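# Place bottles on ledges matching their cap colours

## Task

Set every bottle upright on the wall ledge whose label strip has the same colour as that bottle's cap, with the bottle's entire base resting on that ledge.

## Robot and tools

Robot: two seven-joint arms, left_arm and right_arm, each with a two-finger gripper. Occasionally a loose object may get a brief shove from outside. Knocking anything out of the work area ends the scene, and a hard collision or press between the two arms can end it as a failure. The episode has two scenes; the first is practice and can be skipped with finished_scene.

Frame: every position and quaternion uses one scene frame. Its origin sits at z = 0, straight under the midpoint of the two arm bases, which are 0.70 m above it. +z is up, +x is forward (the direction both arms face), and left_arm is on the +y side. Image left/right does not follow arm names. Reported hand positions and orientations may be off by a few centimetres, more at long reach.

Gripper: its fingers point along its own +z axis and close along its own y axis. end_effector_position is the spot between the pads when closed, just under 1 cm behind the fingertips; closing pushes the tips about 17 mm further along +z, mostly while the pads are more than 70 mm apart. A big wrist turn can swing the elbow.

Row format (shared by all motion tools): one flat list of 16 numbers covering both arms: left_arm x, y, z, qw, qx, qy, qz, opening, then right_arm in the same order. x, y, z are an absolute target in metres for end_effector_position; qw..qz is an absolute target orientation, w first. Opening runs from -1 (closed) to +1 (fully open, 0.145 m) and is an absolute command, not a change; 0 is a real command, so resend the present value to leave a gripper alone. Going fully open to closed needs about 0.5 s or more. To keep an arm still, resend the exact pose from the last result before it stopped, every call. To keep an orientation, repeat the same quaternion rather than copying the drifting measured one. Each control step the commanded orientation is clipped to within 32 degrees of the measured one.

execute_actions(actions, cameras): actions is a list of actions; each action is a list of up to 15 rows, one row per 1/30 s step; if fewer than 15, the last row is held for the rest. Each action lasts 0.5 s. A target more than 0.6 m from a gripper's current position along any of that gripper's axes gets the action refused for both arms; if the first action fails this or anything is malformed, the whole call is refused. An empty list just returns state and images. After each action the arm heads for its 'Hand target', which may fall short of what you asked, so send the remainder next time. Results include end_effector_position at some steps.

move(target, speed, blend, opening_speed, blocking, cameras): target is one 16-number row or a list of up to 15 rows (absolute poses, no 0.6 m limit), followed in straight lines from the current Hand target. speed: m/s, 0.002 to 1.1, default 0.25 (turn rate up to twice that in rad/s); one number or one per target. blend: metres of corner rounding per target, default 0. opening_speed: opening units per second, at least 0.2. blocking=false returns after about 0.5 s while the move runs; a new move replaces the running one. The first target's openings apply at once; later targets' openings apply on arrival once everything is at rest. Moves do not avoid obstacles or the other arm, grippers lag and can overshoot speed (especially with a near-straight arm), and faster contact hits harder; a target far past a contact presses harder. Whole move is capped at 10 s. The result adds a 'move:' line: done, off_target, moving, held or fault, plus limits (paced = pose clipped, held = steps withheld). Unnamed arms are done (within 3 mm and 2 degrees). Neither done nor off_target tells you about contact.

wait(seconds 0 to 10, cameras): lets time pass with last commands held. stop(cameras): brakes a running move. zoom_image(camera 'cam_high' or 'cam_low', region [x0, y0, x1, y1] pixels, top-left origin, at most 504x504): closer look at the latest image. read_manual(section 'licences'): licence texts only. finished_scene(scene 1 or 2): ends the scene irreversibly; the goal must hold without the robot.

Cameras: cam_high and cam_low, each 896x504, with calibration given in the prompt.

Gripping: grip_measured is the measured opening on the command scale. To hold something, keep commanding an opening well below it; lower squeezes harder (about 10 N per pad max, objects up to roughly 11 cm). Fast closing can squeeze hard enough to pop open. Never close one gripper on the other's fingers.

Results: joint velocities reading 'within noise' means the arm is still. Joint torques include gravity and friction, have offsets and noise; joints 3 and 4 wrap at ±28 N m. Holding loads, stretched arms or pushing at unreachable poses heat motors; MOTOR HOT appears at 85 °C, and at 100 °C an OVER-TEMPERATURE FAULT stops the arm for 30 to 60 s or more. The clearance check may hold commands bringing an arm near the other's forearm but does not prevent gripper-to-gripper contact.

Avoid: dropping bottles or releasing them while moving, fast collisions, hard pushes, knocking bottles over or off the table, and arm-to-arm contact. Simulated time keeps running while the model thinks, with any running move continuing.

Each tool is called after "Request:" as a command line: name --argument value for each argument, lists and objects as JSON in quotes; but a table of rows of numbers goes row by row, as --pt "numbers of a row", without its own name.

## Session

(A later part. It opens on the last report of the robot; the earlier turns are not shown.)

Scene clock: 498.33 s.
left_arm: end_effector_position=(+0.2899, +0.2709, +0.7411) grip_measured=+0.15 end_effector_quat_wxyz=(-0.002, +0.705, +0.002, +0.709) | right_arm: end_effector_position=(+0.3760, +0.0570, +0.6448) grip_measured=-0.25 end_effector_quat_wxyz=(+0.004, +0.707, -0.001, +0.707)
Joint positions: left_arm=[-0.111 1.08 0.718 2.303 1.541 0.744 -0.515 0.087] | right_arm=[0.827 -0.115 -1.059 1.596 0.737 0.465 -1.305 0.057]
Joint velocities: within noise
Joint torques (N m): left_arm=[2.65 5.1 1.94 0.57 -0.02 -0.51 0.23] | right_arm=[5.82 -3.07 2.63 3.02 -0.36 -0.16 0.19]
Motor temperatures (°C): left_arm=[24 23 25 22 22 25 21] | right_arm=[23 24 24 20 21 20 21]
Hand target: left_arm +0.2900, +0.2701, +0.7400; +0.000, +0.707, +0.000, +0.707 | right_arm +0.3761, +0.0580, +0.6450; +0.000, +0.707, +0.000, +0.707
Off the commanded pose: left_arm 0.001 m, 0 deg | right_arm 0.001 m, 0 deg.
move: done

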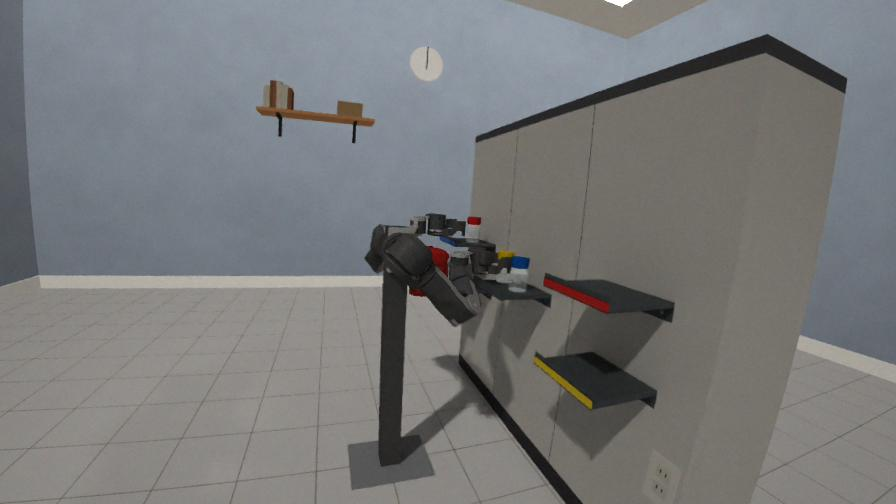

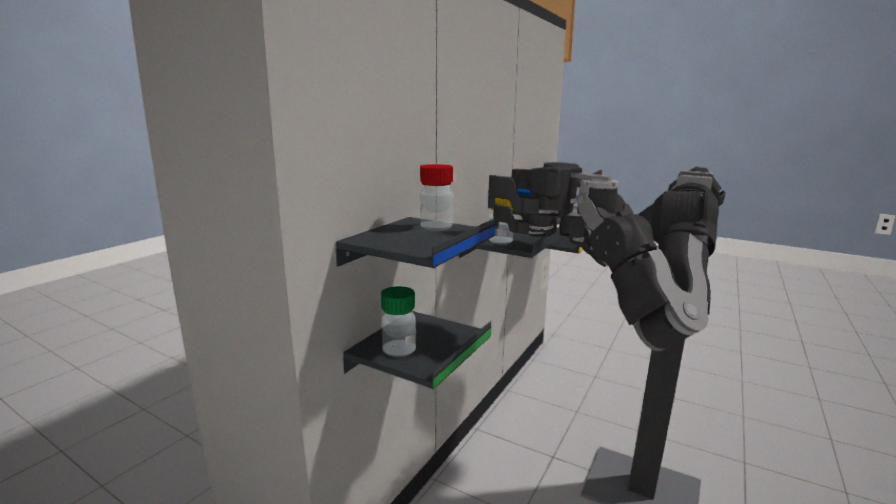

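Request:
move --pt "0.28 0.345 0.74 0 0.7071 0 0.7071 0.15 0.376 0.056 0.77 0 0.7071 0 0.7071 -0.6" --pt "0.36 0.345 0.737 0 0.7071 0 0.7071 0.15 0.37 -0.195 0.765 0 0.7071 0 0.7071 -0.6" --pt "0.36 0.345 0.737 0 0.7071 0 0.7071 0.15 0.365 -0.2 0.60 0 0.7071 0 0.7071 -0.6" --speed 0.15 --blend 0.015

Request:
zoom_image --camera "cam_low" --region '[350, 130, 510, 280]'

Request:
zoom_image --camera "cam_high" --region '[420, 180, 620, 330]'

Scene clock: 510.30 s.
left_arm: end_effector_position=(+0.3596, +0.3441, +0.7374) grip_measured=+0.15 end_effector_quat_wxyz=(+0.002, +0.706, -0.001, +0.708) | right_arm: end_effector_position=(+0.3646, -0.2011, +0.5954) grip_measured=-0.25 end_effector_quat_wxyz=(+0.003, +0.714, -0.001, +0.700)
Joint positions: left_arm=[-0.091 1.397 0.441 1.764 1.46 0.369 -0.121 0.087] | right_arm=[0.256 0.949 -0.493 2.037 0.97 0.138 -0.67 0.057]
Joint velocities: within noise
Joint torques (N m): left_arm=[4.81 7.82 2.58 0.57 0.13 -0.71 -0.05] | right_arm=[4.58 3.52 3.88 2.91 -0.53 -0.7 0.19]
Motor temperatures (°C): left_arm=[24 24 25 21 22 25 21] | right_arm=[24 24 24 20 21 20 21]
Hand target: left_arm +0.3600, +0.3450, +0.7370; +0.000, +0.707, +0.000, +0.707 | right_arm +0.3649, -0.2000, +0.5999; +0.000, +0.707, +0.000, +0.707
Off the commanded pose: left_arm 0.001 m, 0 deg | right_arm 0.005 m, 1 deg.
move: off_target (right_arm)

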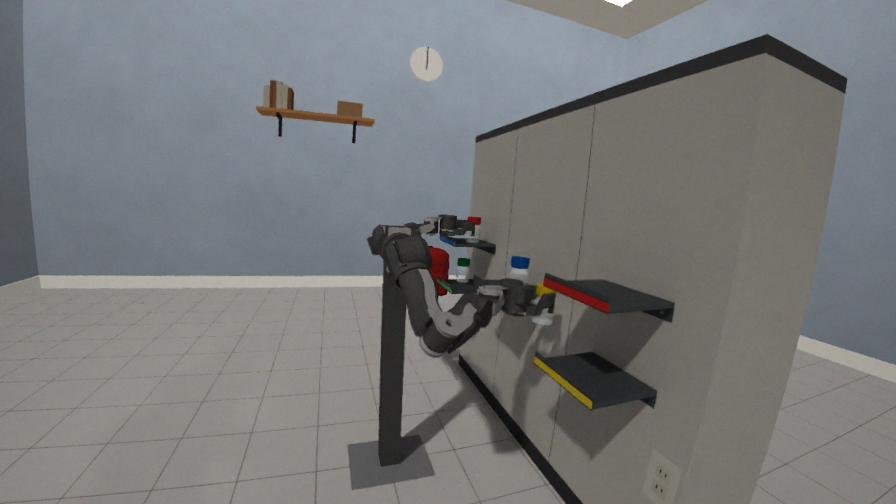

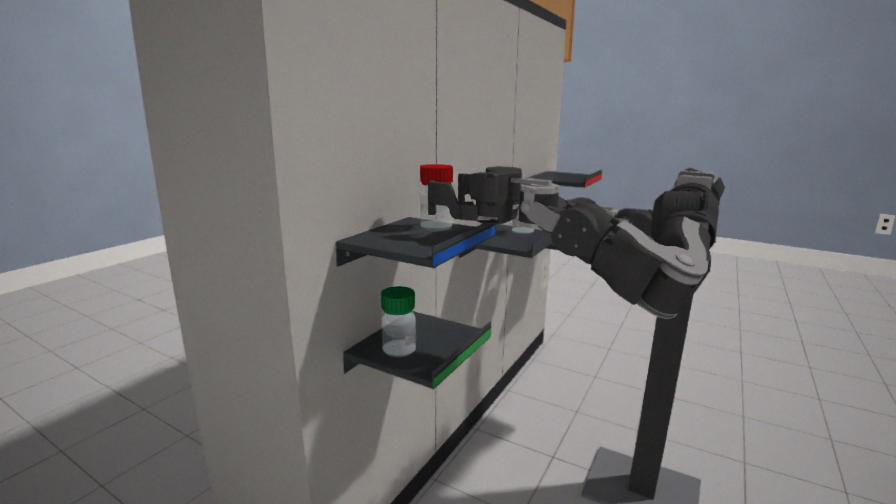

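Scaled by 3.150 from the camera's 896x504 image, which has a finer 1280x720 frame.

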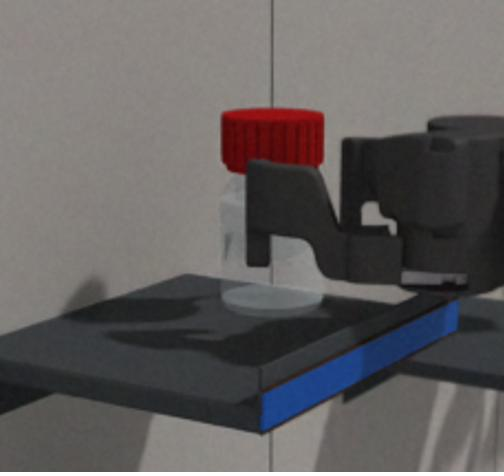

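Scaled by 2.520 from the camera's 896x504 image, which has a finer 1280x720 frame.

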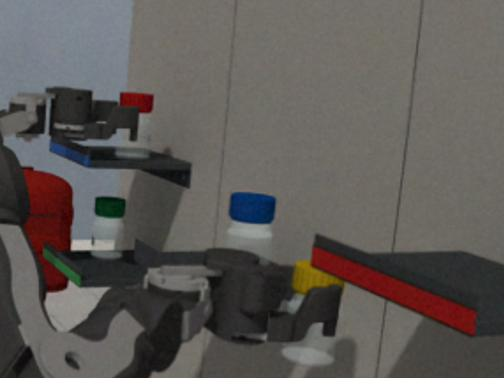

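Request:
move --pt "0.381 0.345 0.737 0 0.7071 0 0.7071 0.15 0.367 -0.22 0.578 0 0.7071 0 0.7071 -0.6" --pt "0.381 0.345 0.737 0 0.7071 0 0.7071 -0.6 0.37 -0.37 0.576 0 0.7071 0 0.7071 -0.6" --pt "0.381 0.345 0.737 0 0.7071 0 0.7071 -0.6 0.37 -0.37 0.562 0 0.7071 0 0.7071 -0.6" --speed 0.12 --opening_speed 0.7

Request:
zoom_image --camera "cam_high" --region '[500, 240, 700, 420]'

Scene clock: 524.83 s.
left_arm: end_effector_position=(+0.3814, +0.3435, +0.7377) grip_measured=-0.24 end_effector_quat_wxyz=(-0.001, +0.705, -0.006, +0.709) | right_arm: end_effector_position=(+0.3693, -0.3705, +0.5584) grip_measured=-0.25 end_effector_quat_wxyz=(+0.001, +0.713, -0.002, +0.701)
Joint positions: left_arm=[-1.389 1.606 1.572 1.669 1.585 0.177 -0.125 0.058] | right_arm=[-0.018 1.218 -0.231 1.438 1.24 -0.263 0.043 0.057]
Joint velocities: within noise
Joint torques (N m): left_arm=[4.52 1.04 4.03 0.23 0.12 -0.57 -0.06] | right_arm=[4.18 7.27 4.93 1.51 0.09 -0.76 0.19]
Motor temperatures (°C): left_arm=[24 25 25 21 21 25 21] | right_arm=[23 24 25 20 21 21 21]
Hand target: left_arm +0.3810, +0.3450, +0.7370; -0.002, +0.706, -0.003, +0.708 | right_arm +0.3700, -0.3700, +0.5620; +0.000, +0.707, +0.000, +0.707
Off the commanded pose: left_arm 0.002 m, 1 deg | right_arm 0.004 m, 1 deg.
joint sent to its limit (left arm) — joint 3 (upper arm roll), upper limit; joint 5 (forearm roll), upper limit. The joint targets still meet the commanded pose.
move: off_target (right_arm)

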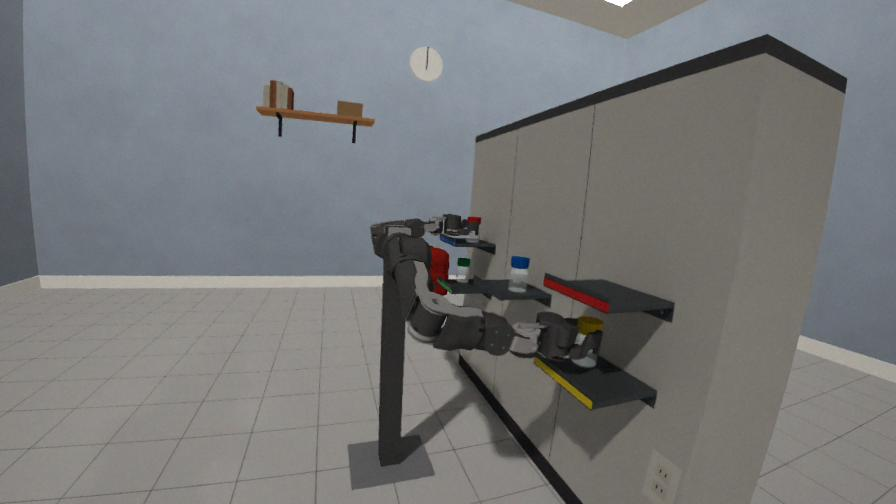

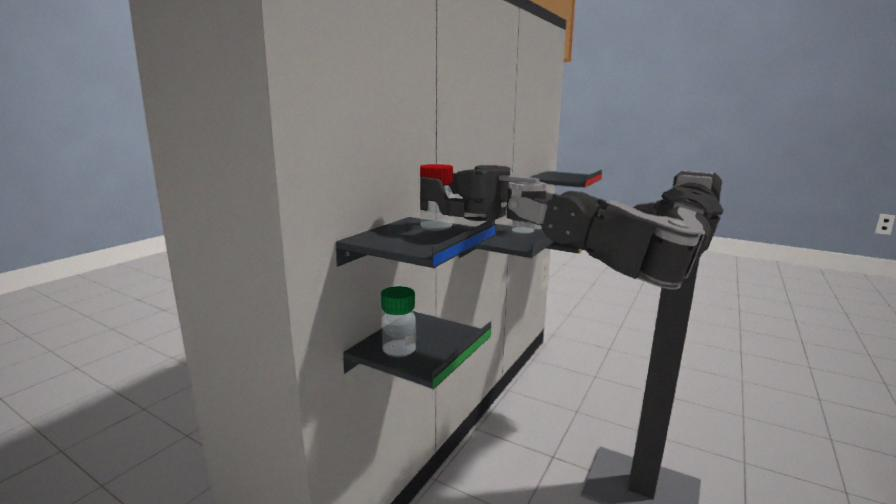

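Scaled by 2.520 from the camera's 896x504 image, which has a finer 1280x720 frame.

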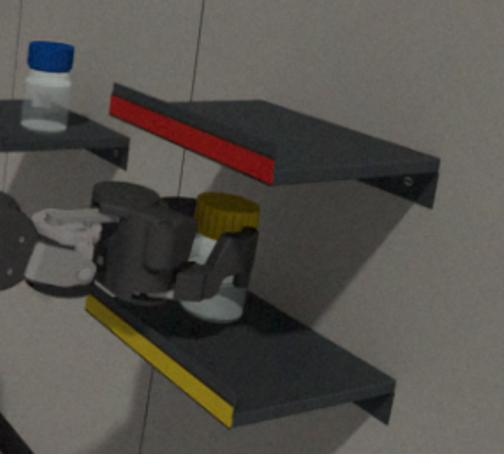

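Request:
move --pt "0.381 0.344 0.765 0 0.7071 0 0.7071 -0.6 0.37 -0.37 0.552 0 0.7071 0 0.7071 -0.6" --pt "0.379 0.2 0.755 0 0.7071 0 0.7071 -0.6 0.37 -0.37 0.550 0 0.7071 0 0.7071 -0.6" --speed 0.1

Request:
zoom_image --camera "cam_high" --region '[500, 240, 700, 420]'

Scene clock: 535.83 s.
left_arm: end_effector_position=(+0.3791, +0.1997, +0.7541) grip_measured=-0.24 end_effector_quat_wxyz=(-0.021, +0.669, -0.027, +0.743) | right_arm: end_effector_position=(+0.3693, -0.3704, +0.5469) grip_measured=-0.25 end_effector_quat_wxyz=(+0.001, +0.712, -0.001, +0.702)
Joint positions: left_arm=[-1.388 1.914 1.573 2.055 1.584 0.104 -0.813 0.058] | right_arm=[-0.009 1.167 -0.231 1.403 1.195 -0.271 0.064 0.057]
Joint velocities: within noise
Joint torques (N m): left_arm=[6.03 1.28 3.37 -0.32 -0.19 -0.75 -0.1] | right_arm=[4.21 7.32 4.68 1.52 0.12 -0.74 0.19]
Motor temperatures (°C): left_arm=[24 24 26 21 21 25 21] | right_arm=[23 25 25 20 21 21 21]
Hand target: left_arm +0.3791, +0.2000, +0.7548; -0.019, +0.667, -0.023, +0.744 | right_arm +0.3700, -0.3700, +0.5500; +0.000, +0.707, +0.000, +0.707
Off the commanded pose: left_arm 0.001 m, 7 deg | right_arm 0.003 m, 1 deg.
joint sent to its limit (left arm) — joint 3 (upper arm roll), upper limit; joint 5 (forearm roll), upper limit. The joint targets are off in orientation, not in position.
move: off_target (left_arm)

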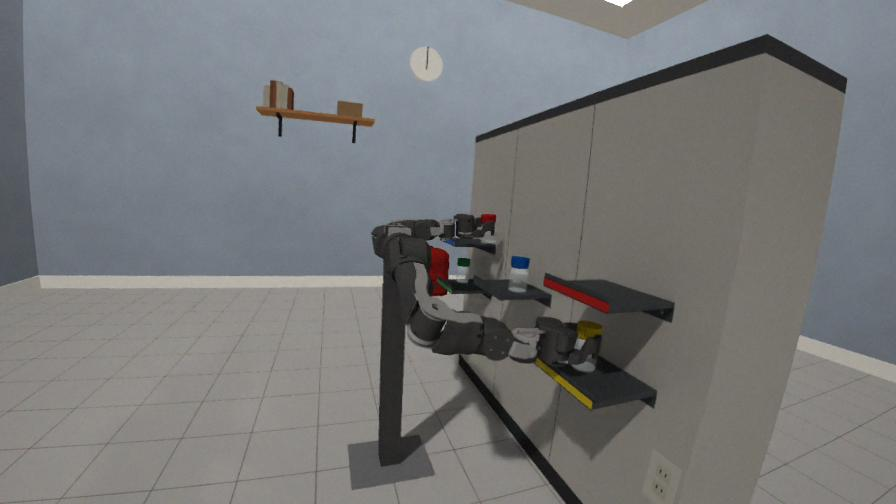

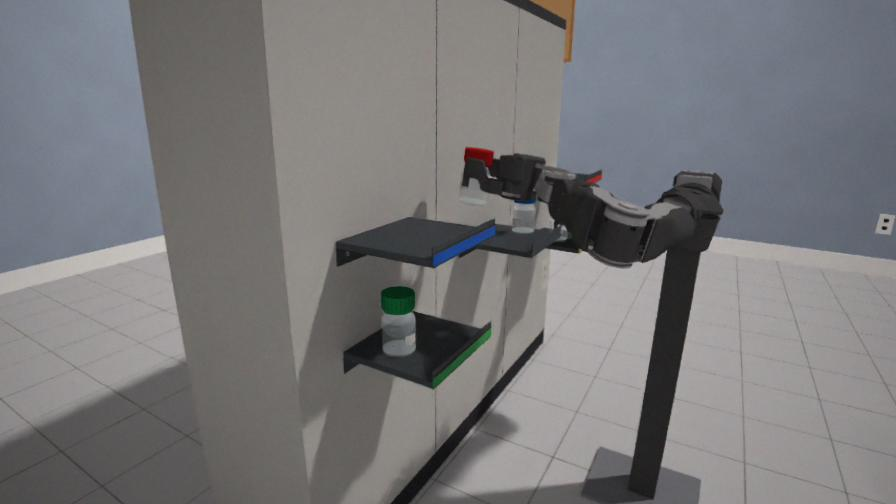

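Scaled by 2.520 from the camera's 896x504 image, which has a finer 1280x720 frame.

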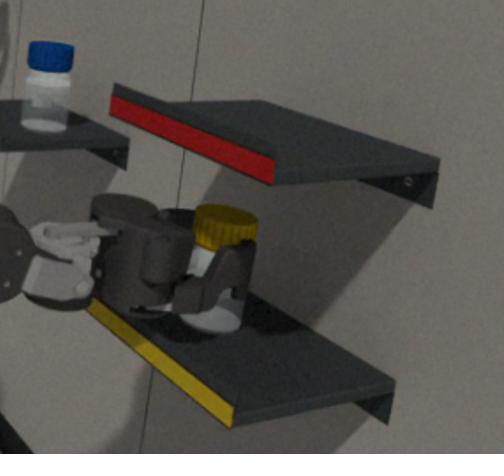

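Request:
move --pt "0.36 0.2 0.48 0 0.7071 0 0.7071 -0.6 0.37 -0.37 0.538 0 0.7071 0 0.7071 -0.6" --speed 0.13

Request:
zoom_image --camera "cam_high" --region '[500, 240, 700, 420]'

Scene clock: 550.47 s.
left_arm: end_effector_position=(+0.3530, +0.2047, +0.4846) grip_measured=-0.24 end_effector_quat_wxyz=(+0.096, +0.849, -0.190, +0.483) | right_arm: end_effector_position=(+0.3708, -0.3711, +0.5460) grip_measured=-0.25 end_effector_quat_wxyz=(+0.002, +0.698, +0.001, +0.716)
Joint positions: left_arm=[-1.407 2.011 0.697 1.742 1.584 -0.188 -0.147 0.058] | right_arm=[0.011 1.13 -0.235 1.368 1.163 -0.312 0.086 0.057]
Joint velocities: within noise
Joint torques (N m): left_arm=[6.08 1.07 3.59 0.24 0.13 -0.71 0.27] | right_arm=[3.13 6.45 1.88 0.98 0.17 -0.07 0.03]
Motor temperatures (°C): left_arm=[25 23 26 21 22 25 21] | right_arm=[23 25 25 20 20 21 21]
Hand target: left_arm +0.3537, +0.2036, +0.4857; +0.099, +0.848, -0.189, +0.485 | right_arm +0.3698, -0.3700, +0.5381; +0.000, +0.707, +0.000, +0.707
Off the commanded pose: left_arm 0.010 m, 39 deg; orientation clipped | right_arm 0.008 m, 2 deg.
joint sent to its limit (left arm) — joint 1 (shoulder pitch), lower limit; joint 2 (shoulder roll), upper limit; joint 5 (forearm roll), upper limit. The joint targets are off in position and orientation.
move: off_target (left_arm, right_arm); limits=paced

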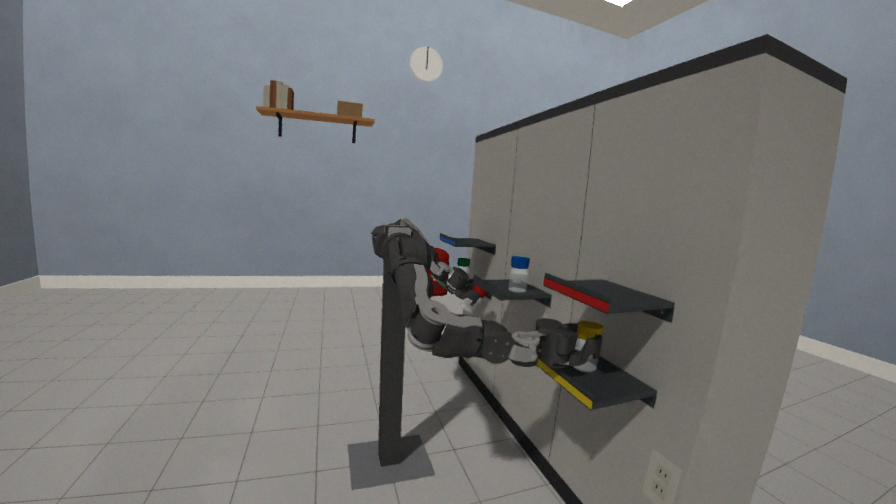

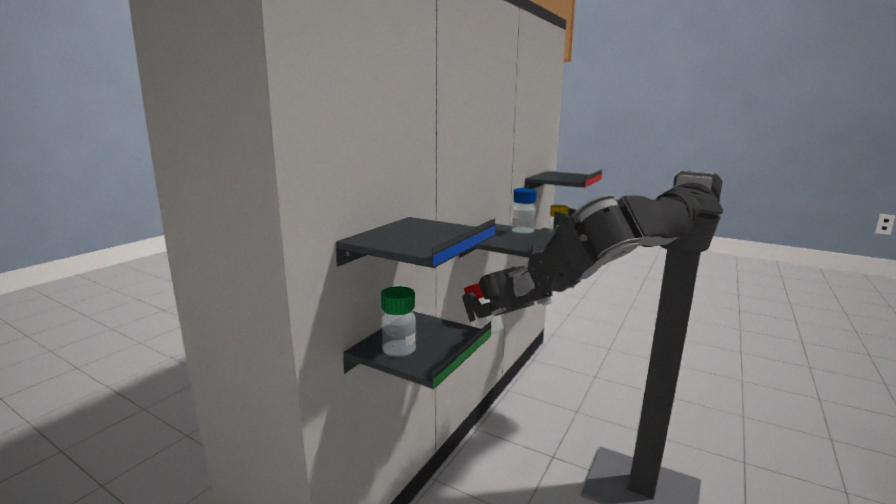

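Scaled by 2.520 from the camera's 896x504 image, which has a finer 1280x720 frame.

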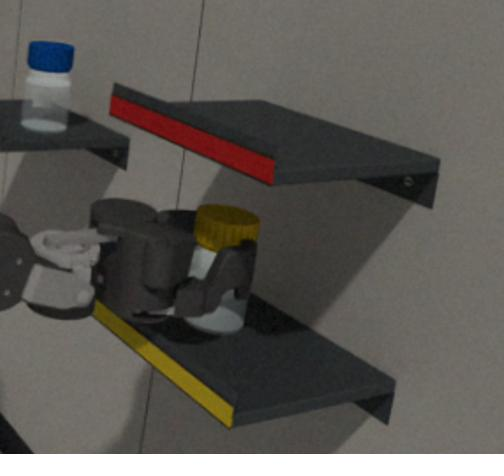

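Request:
move --pt "0.38 0.2 0.38 0 0.7071 0 0.7071 -0.6 0.37 -0.37 0.545 0 0.7071 0 0.7071 -0.6" --pt "0.38 0.2 0.38 0 0.7071 0 0.7071 -0.6 0.37 -0.37 0.545 0 0.7071 0 0.7071 -0.12" --speed 0.13 --opening_speed 0.6

Request:
zoom_image --camera "cam_high" --region '[500, 240, 700, 420]'

Scene clock: 565.17 s.
left_arm: end_effector_position=(+0.3253, +0.2284, +0.4431) grip_measured=-0.24 end_effector_quat_wxyz=(+0.080, +0.884, -0.199, +0.416) | right_arm: end_effector_position=(+0.3702, -0.3700, +0.5458) grip_measured=-0.12 end_effector_quat_wxyz=(+0.000, +0.705, +0.001, +0.709)
Joint positions: left_arm=[-1.407 2.011 0.558 1.705 1.585 -0.172 -0.105 0.058] | right_arm=[0.003 1.146 -0.235 1.384 1.179 -0.291 0.078 0.067]
Joint velocities: within noise
Joint torques (N m): left_arm=[5.74 1.12 1.8 0.08 0.13 -0.76 0.19] | right_arm=[2.99 8.08 3.93 2.09 0.23 -0.33 -0.03]
Motor temperatures (°C): left_arm=[25 23 26 21 21 25 21] | right_arm=[23 25 25 20 20 21 21]
Hand target: left_arm +0.3247, +0.2286, +0.4423; +0.081, +0.883, -0.198, +0.417 | right_arm +0.3700, -0.3700, +0.5450; +0.000, +0.707, +0.000, +0.707
Off the commanded pose: left_arm 0.088 m, 46 deg; orientation clipped | right_arm 0.001 m, 0 deg.
joint sent to its limit (left arm) — joint 1 (shoulder pitch), lower limit; joint 2 (shoulder roll), upper limit; joint 5 (forearm roll), upper limit. The joint targets are off in position and orientation.
move: off_target (left_arm); limits=paced

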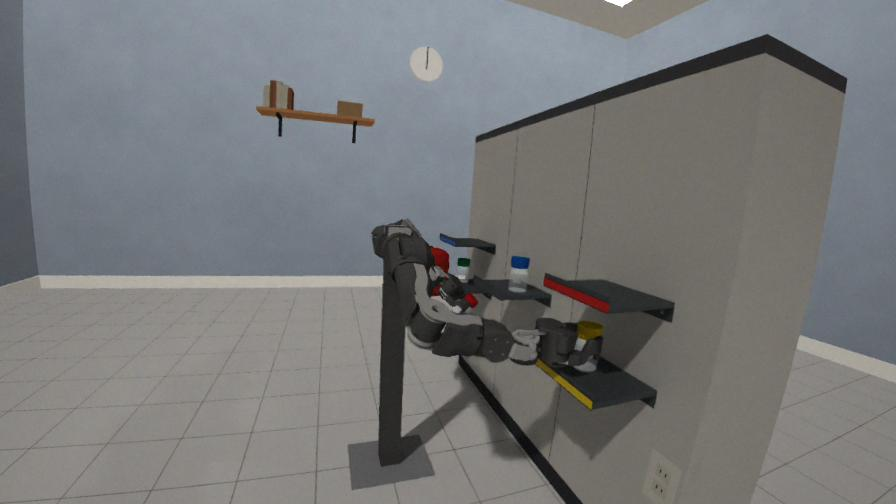

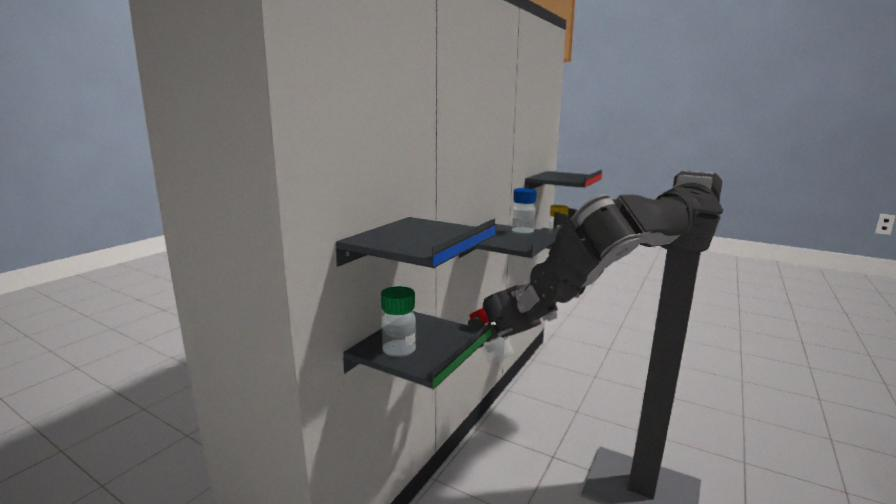

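Scaled by 2.520 from the camera's 896x504 image, which has a finer 1280x720 frame.

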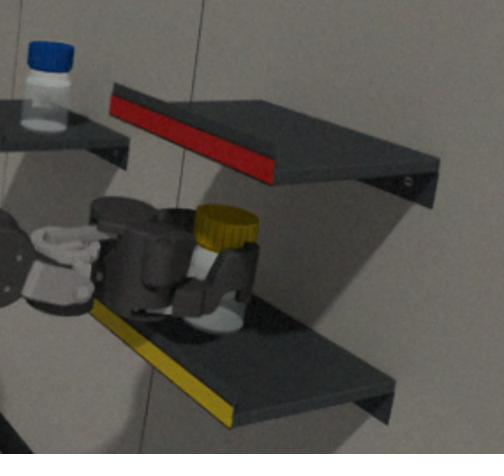

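Request:
move --pt "0.27 0.2 0.62 0 0.866 0 0.5 -0.6 0.30 -0.37 0.547 0 0.7071 0 0.7071 -0.12" --pt "0.35 0.2 0.42 0 0.866 0 0.5 -0.6 0.28 -0.22 0.58 0 0.7071 0 0.7071 -0.12" --speed 0.13

Scene clock: 578.03 s.
left_arm: end_effector_position=(+0.3480, +0.2009, +0.4173) grip_measured=-0.24 end_effector_quat_wxyz=(-0.002, +0.869, +0.000, +0.494) | right_arm: end_effector_position=(+0.2801, -0.2192, +0.5813) grip_measured=-0.12 end_effector_quat_wxyz=(-0.003, +0.706, +0.001, +0.709)
Joint positions: left_arm=[0.115 0.722 -0.536 1.687 0.933 0.329 -0.508 0.058] | right_arm=[-0.557 1.18 -0.054 2.303 0.881 -0.214 -0.699 0.067]
Joint velocities: within noise
Joint torques (N m): left_arm=[6.24 2.97 2.09 4.31 -0.22 -0.82 0.26] | right_arm=[1.86 3.49 1.88 2.43 -0.38 -0.24 -0.15]
Motor temperatures (°C): left_arm=[25 23 26 21 21 25 21] | right_arm=[22 26 25 20 20 21 21]
Hand target: left_arm +0.3500, +0.2000, +0.4200; +0.000, +0.866, +0.000, +0.500 | right_arm +0.2800, -0.2200, +0.5800; +0.000, +0.707, +0.000, +0.707
Off the commanded pose: left_arm 0.003 m, 1 deg | right_arm 0.002 m, 0 deg.
move: done

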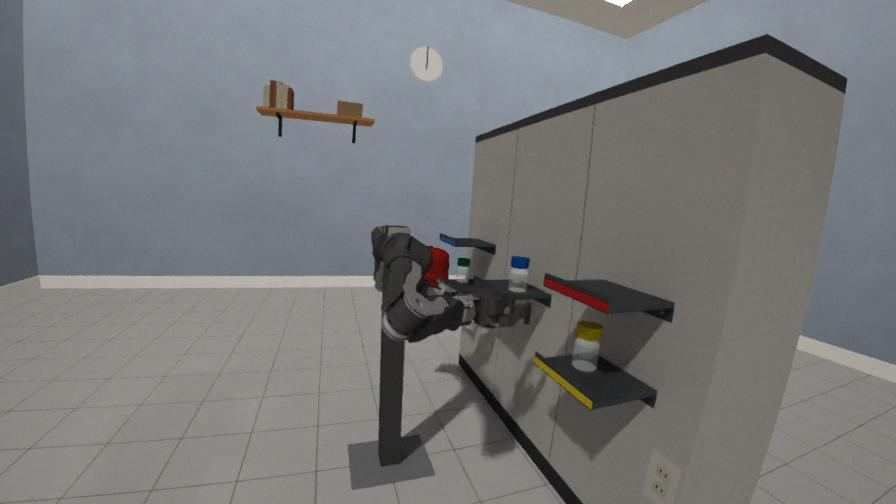

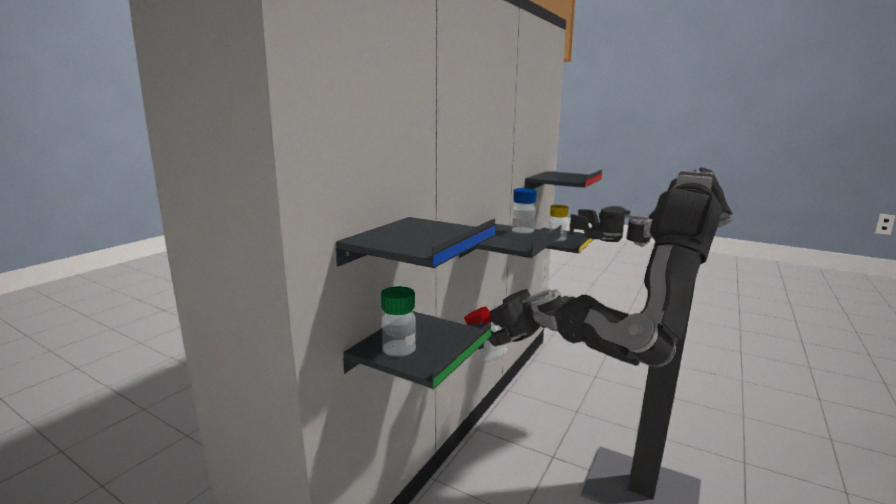

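Request:
move --pt "0.36 0.2 0.5 0 0.7071 0 0.7071 -0.6 0.28 -0.22 0.58 0 0.7071 0 0.7071 -0.12" --pt "0.375 0.2 0.665 0 0.7071 0 0.7071 -0.6 0.28 -0.22 0.58 0 0.7071 0 0.7071 -0.12" --pt "0.382 0.06 0.665 0 0.7071 0 0.7071 -0.6 0.28 -0.22 0.58 0 0.7071 0 0.7071 -0.12" --pt "0.382 0.06 0.645 0 0.7071 0 0.7071 -0.6 0.28 -0.22 0.58 0 0.7071 0 0.7071 -0.12" --speed 0.13

Request:
zoom_image --camera "cam_low" --region '[450, 160, 600, 280]'

Request:
zoom_image --camera "cam_high" --region '[420, 210, 600, 330]'

Scene clock: 599.77 s.
left_arm: end_effector_position=(+0.3821, +0.0602, +0.6419) grip_measured=-0.24 end_effector_quat_wxyz=(-0.002, +0.712, -0.001, +0.703) | right_arm: end_effector_position=(+0.2801, -0.2192, +0.5812) grip_measured=-0.12 end_effector_quat_wxyz=(-0.003, +0.706, +0.001, +0.708)
Joint positions: left_arm=[0.654 0.304 -0.785 1.956 0.792 0.565 -1.059 0.058] | right_arm=[-0.557 1.18 -0.054 2.303 0.881 -0.213 -0.699 0.067]
Joint velocities: within noise
Joint torques (N m): left_arm=[8.48 -0.3 1.63 3.92 -0.47 -0.57 0.17] | right_arm=[1.96 3.65 1.89 2.5 -0.33 -0.25 -0.16]
Motor temperatures (°C): left_arm=[25 23 26 22 22 25 21] | right_arm=[22 25 24 20 20 20 21]
Hand target: left_arm +0.3820, +0.0600, +0.6451; +0.000, +0.707, +0.000, +0.707 | right_arm +0.2800, -0.2200, +0.5800; +0.000, +0.707, +0.000, +0.707
Off the commanded pose: left_arm 0.003 m, 1 deg | right_arm 0.001 m, 0 deg.
move: done

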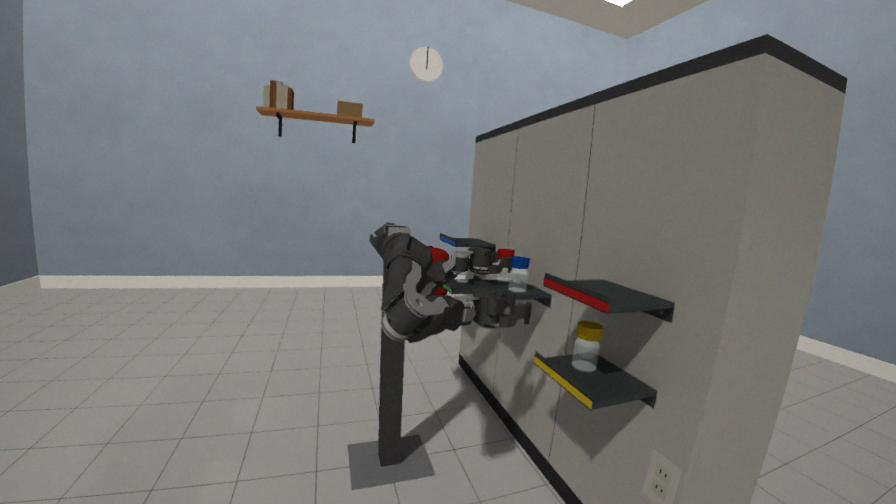

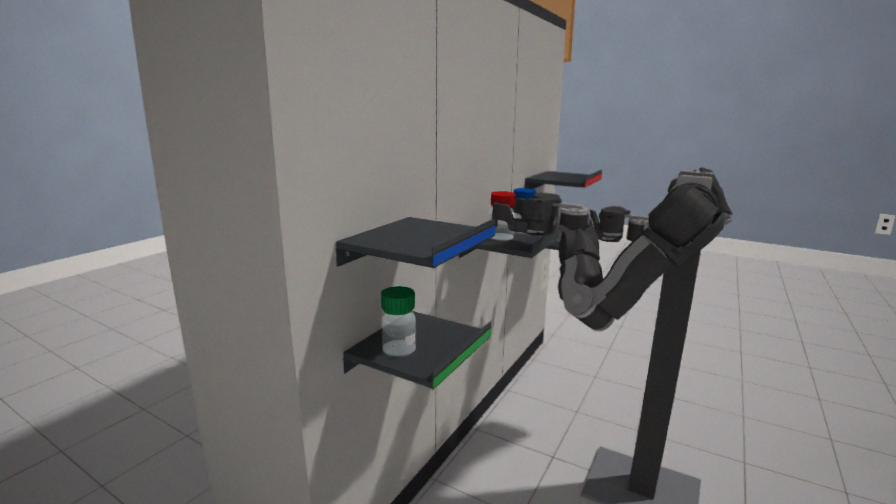

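Scaled by 3.360 from the camera's 896x504 image, which has a finer 1280x720 frame.

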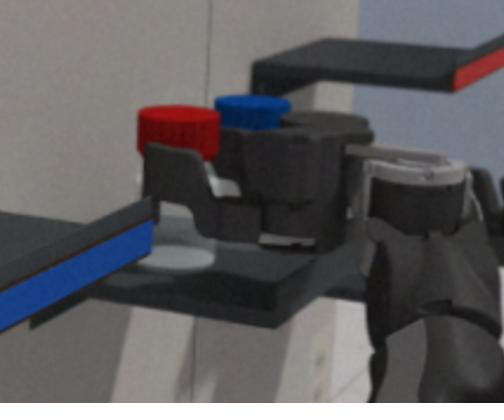

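Scaled by 2.800 from the camera's 896x504 image, which has a finer 1280x720 frame.

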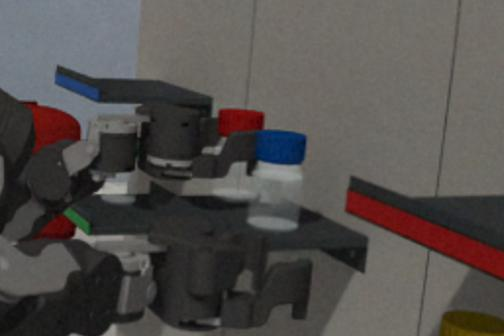

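Request:
move --pt "0.382 0.06 0.636 0 0.7071 0 0.7071 -0.6 0.28 -0.22 0.58 0 0.7071 0 0.7071 -0.12" --pt "0.382 0.06 0.636 0 0.7071 0 0.7071 -0.12 0.28 -0.22 0.58 0 0.7071 0 0.7071 -0.12" --pt "0.31 0.063 0.64 0 0.7071 0 0.7071 -0.12 0.28 -0.22 0.58 0 0.7071 0 0.7071 -0.12" --pt "0.31 -0.052 0.64 0 0.7071 0 0.7071 0.1 0.28 -0.22 0.58 0 0.7071 0 0.7071 -0.12" --pt "0.38 -0.052 0.638 0 0.7071 0 0.7071 0.1 0.28 -0.22 0.58 0 0.7071 0 0.7071 -0.12" --speed '[0.03,0.1,0.12,0.12,0.1]' --opening_speed 0.6

Request:
zoom_image --camera "cam_low" --region '[450, 160, 600, 280]'

Request:
zoom_image --camera "cam_high" --region '[420, 210, 600, 330]'

Scene clock: 620.83 s.
left_arm: end_effector_position=(+0.3794, -0.0515, +0.6390) grip_measured=+0.10 end_effector_quat_wxyz=(-0.001, +0.706, +0.002, +0.708) | right_arm: end_effector_position=(+0.2801, -0.2192, +0.5812) grip_measured=-0.12 end_effector_quat_wxyz=(-0.003, +0.706, +0.001, +0.709)
Joint positions: left_arm=[0.73 -0.138 -0.968 1.599 0.594 0.504 -1.19 0.083] | right_arm=[-0.557 1.18 -0.054 2.303 0.881 -0.213 -0.699 0.067]
Joint velocities: within noise
Joint torques (N m): left_arm=[7.74 -2.73 1.22 3.47 -0.26 -0.38 0.24] | right_arm=[1.91 3.6 1.88 2.41 -0.36 -0.25 -0.16]
Motor temperatures (°C): left_arm=[26 22 25 22 22 25 21] | right_arm=[22 24 24 20 21 20 21]
Hand target: left_arm +0.3800, -0.0521, +0.6380; +0.000, +0.707, +0.000, +0.707 | right_arm +0.2800, -0.2200, +0.5800; +0.000, +0.707, +0.000, +0.707
Off the commanded pose: left_arm 0.001 m, 0 deg | right_arm 0.001 m, 0 deg.
move: done

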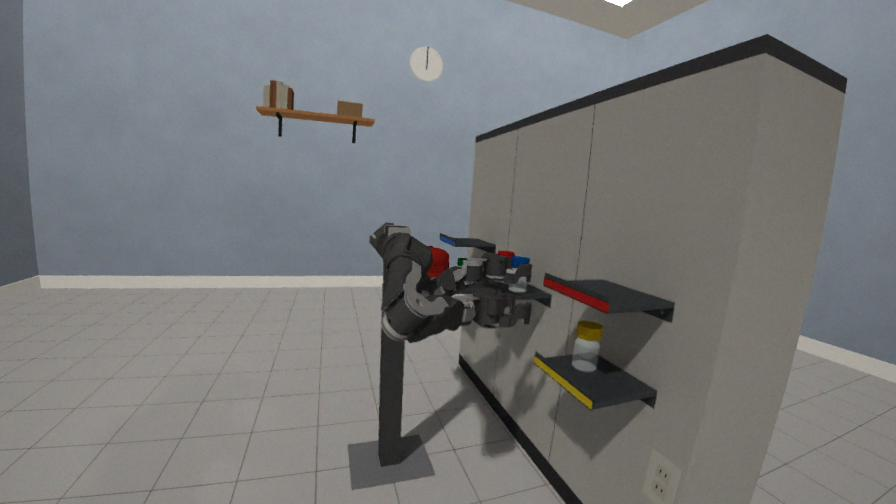

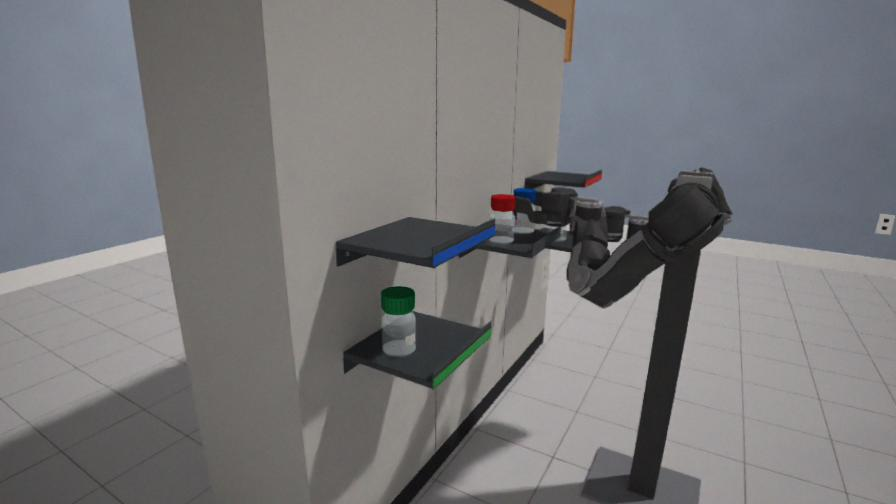

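Scaled by 3.360 from the camera's 896x504 image, which has a finer 1280x720 frame.

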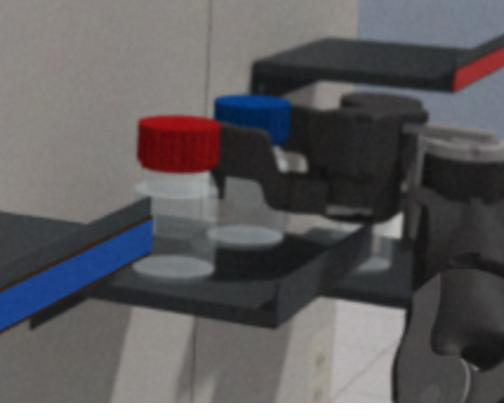

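Scaled by 2.800 from the camera's 896x504 image, which has a finer 1280x720 frame.

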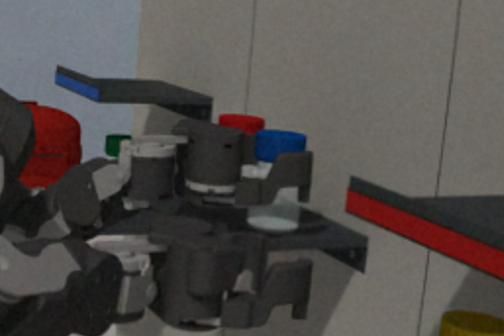

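Request:
move --pt "0.38 -0.052 0.638 0 0.7071 0 0.7071 -0.6 0.30 -0.22 0.62 0 0.7071 0 0.7071 -0.12" --pt "0.38 -0.05 0.77 0 0.7071 0 0.7071 -0.6 0.31 -0.18 0.65 0 0.7071 0 0.7071 -0.12" --pt "0.38 0.2 0.775 0 0.7071 0 0.7071 -0.6 0.31 -0.16 0.65 0 0.7071 0 0.7071 -0.12" --pt "0.38 0.38 0.775 0 0.7071 0 0.7071 -0.6 0.305 0.059 0.645 0 0.7071 0 0.7071 0.1" --speed 0.14 --opening_speed 0.7

Request:
zoom_image --camera "cam_low" --region '[360, 120, 600, 280]'

Request:
zoom_image --camera "cam_high" --region '[420, 180, 620, 330]'

Scene clock: 641.80 s.
left_arm: end_effector_position=(+0.3805, +0.3811, +0.7708) grip_measured=-0.25 end_effector_quat_wxyz=(-0.001, +0.713, +0.002, +0.701) | right_arm: end_effector_position=(+0.3049, +0.0598, +0.6452) grip_measured=+0.10 end_effector_quat_wxyz=(+0.000, +0.707, +0.003, +0.707)
Joint positions: left_arm=[0.809 1.394 -0.295 1.471 1.376 0.517 0.048 0.057] | right_arm=[0.634 -0.164 -1.155 1.861 0.639 0.611 -1.494 0.083]
Joint velocities: within noise
Joint torques (N m): left_arm=[6.63 5.24 3.82 1.43 0.11 -0.94 0.23] | right_arm=[3.92 -3.6 1.85 2.74 -0.48 -0.11 -0.09]
Motor temperatures (°C): left_arm=[27 23 25 22 22 25 21] | right_arm=[22 24 24 20 21 20 21]
Hand target: left_arm +0.3799, +0.3800, +0.7751; +0.000, +0.707, +0.000, +0.707 | right_arm +0.3050, +0.0590, +0.6450; +0.000, +0.707, +0.000, +0.707
Off the commanded pose: left_arm 0.004 m, 1 deg | right_arm 0.001 m, 0 deg.
move: off_target (left_arm)

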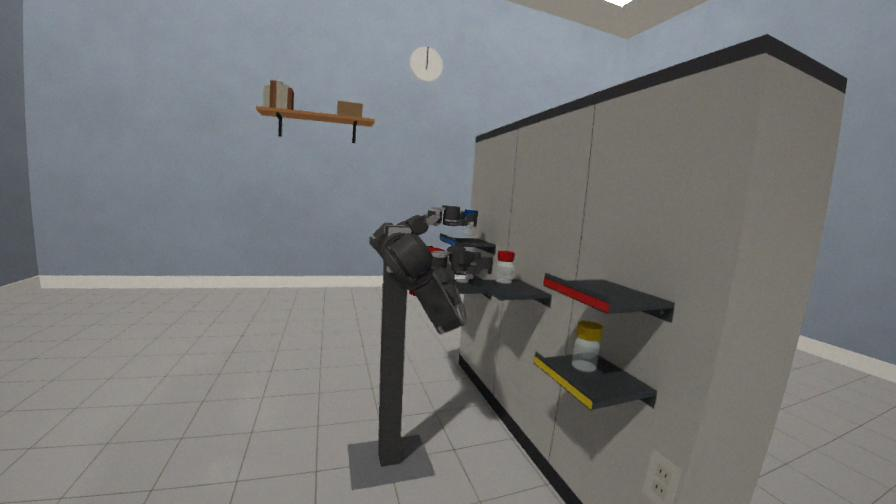

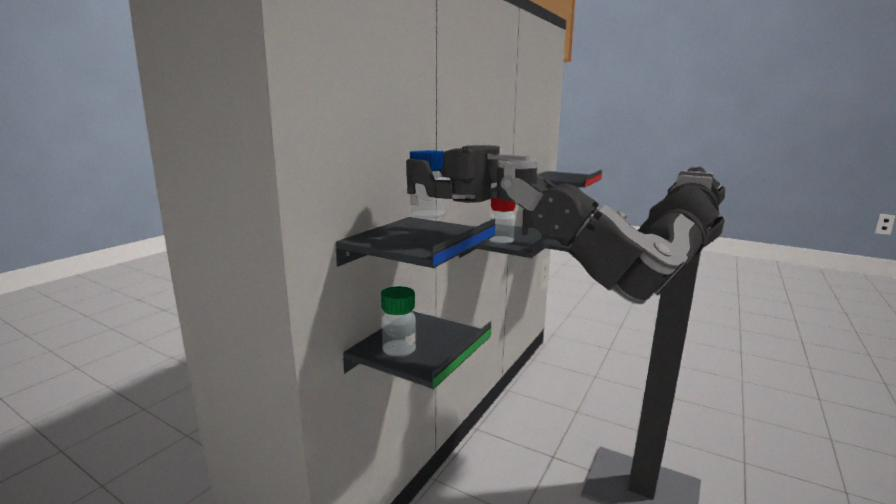

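Scaled by 2.100 from the camera's 896x504 image, which has a finer 1280x720 frame.

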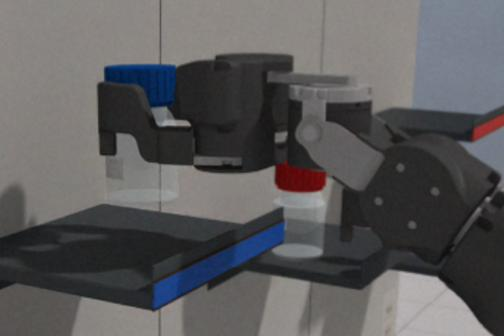

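Scaled by 2.520 from the camera's 896x504 image, which has a finer 1280x720 frame.

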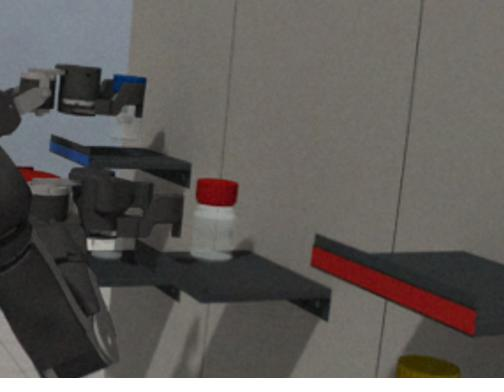

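Request:
move --pt "0.38 0.38 0.752 0 0.7071 0 0.7071 -0.6 0.376 0.06 0.644 0 0.7071 0 0.7071 0.1" --pt "0.38 0.38 0.739 0 0.7071 0 0.7071 -0.6 0.376 0.06 0.644 0 0.7071 0 0.7071 0.1" --pt "0.38 0.38 0.739 0 0.7071 0 0.7071 -0.6 0.376 0.06 0.644 0 0.7071 0 0.7071 -0.6" --speed '[0.1,0.03,0.1]' --opening_speed 0.7

Request:
zoom_image --camera "cam_low" --region '[360, 120, 600, 280]'

Scene clock: 654.97 s.
left_arm: end_effector_position=(+0.3793, +0.3796, +0.7452) grip_measured=-0.25 end_effector_quat_wxyz=(+0.002, +0.700, -0.001, +0.714) | right_arm: end_effector_position=(+0.3759, +0.0590, +0.6436) grip_measured=-0.25 end_effector_quat_wxyz=(+0.003, +0.707, -0.001, +0.707)
Joint positions: left_arm=[0.541 1.497 -0.261 1.517 1.492 0.257 0.04 0.057] | right_arm=[0.807 -0.132 -1.043 1.587 0.704 0.474 -1.286 0.057]
Joint velocities: within noise
Joint torques (N m): left_arm=[3.81 6.71 2.24 0.91 0.13 -0.4 -0.08] | right_arm=[5.89 -3.23 2.32 2.93 -0.38 -0.2 0.2]
Motor temperatures (°C): left_arm=[26 24 26 22 22 25 21] | right_arm=[23 24 24 20 21 20 21]
Hand target: left_arm +0.3800, +0.3801, +0.7390; +0.000, +0.707, +0.000, +0.707 | right_arm +0.3760, +0.0599, +0.6440; +0.000, +0.707, +0.000, +0.707
Off the commanded pose: left_arm 0.006 m, 1 deg | right_arm 0.001 m, 0 deg.
move: off_target (left_arm)

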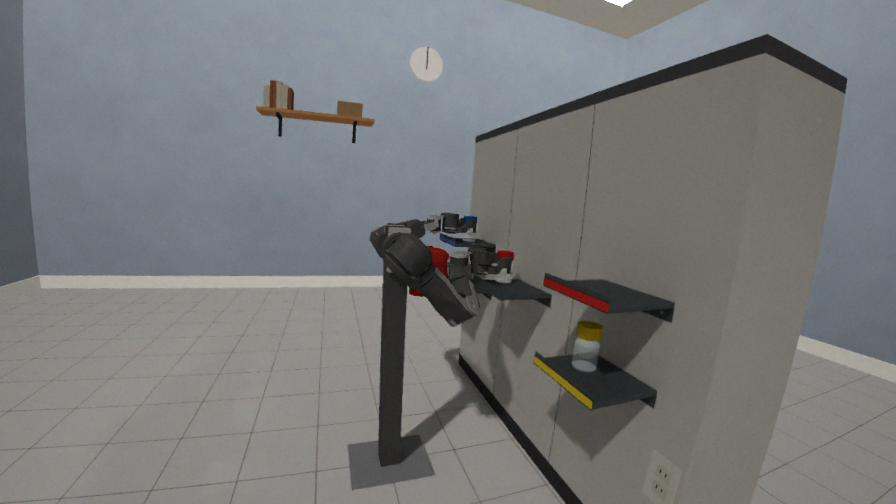

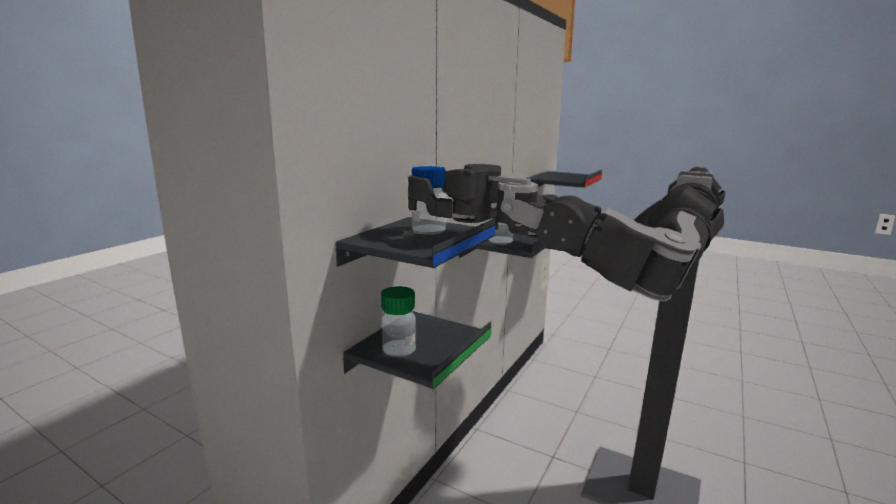

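Scaled by 2.100 from the camera's 896x504 image, which has a finer 1280x720 frame.

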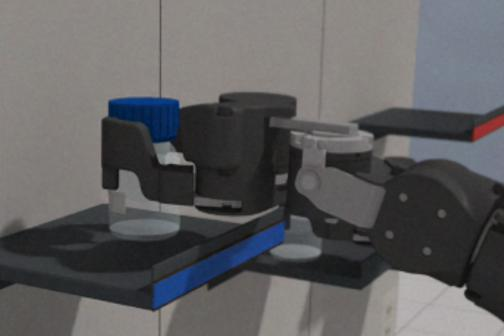

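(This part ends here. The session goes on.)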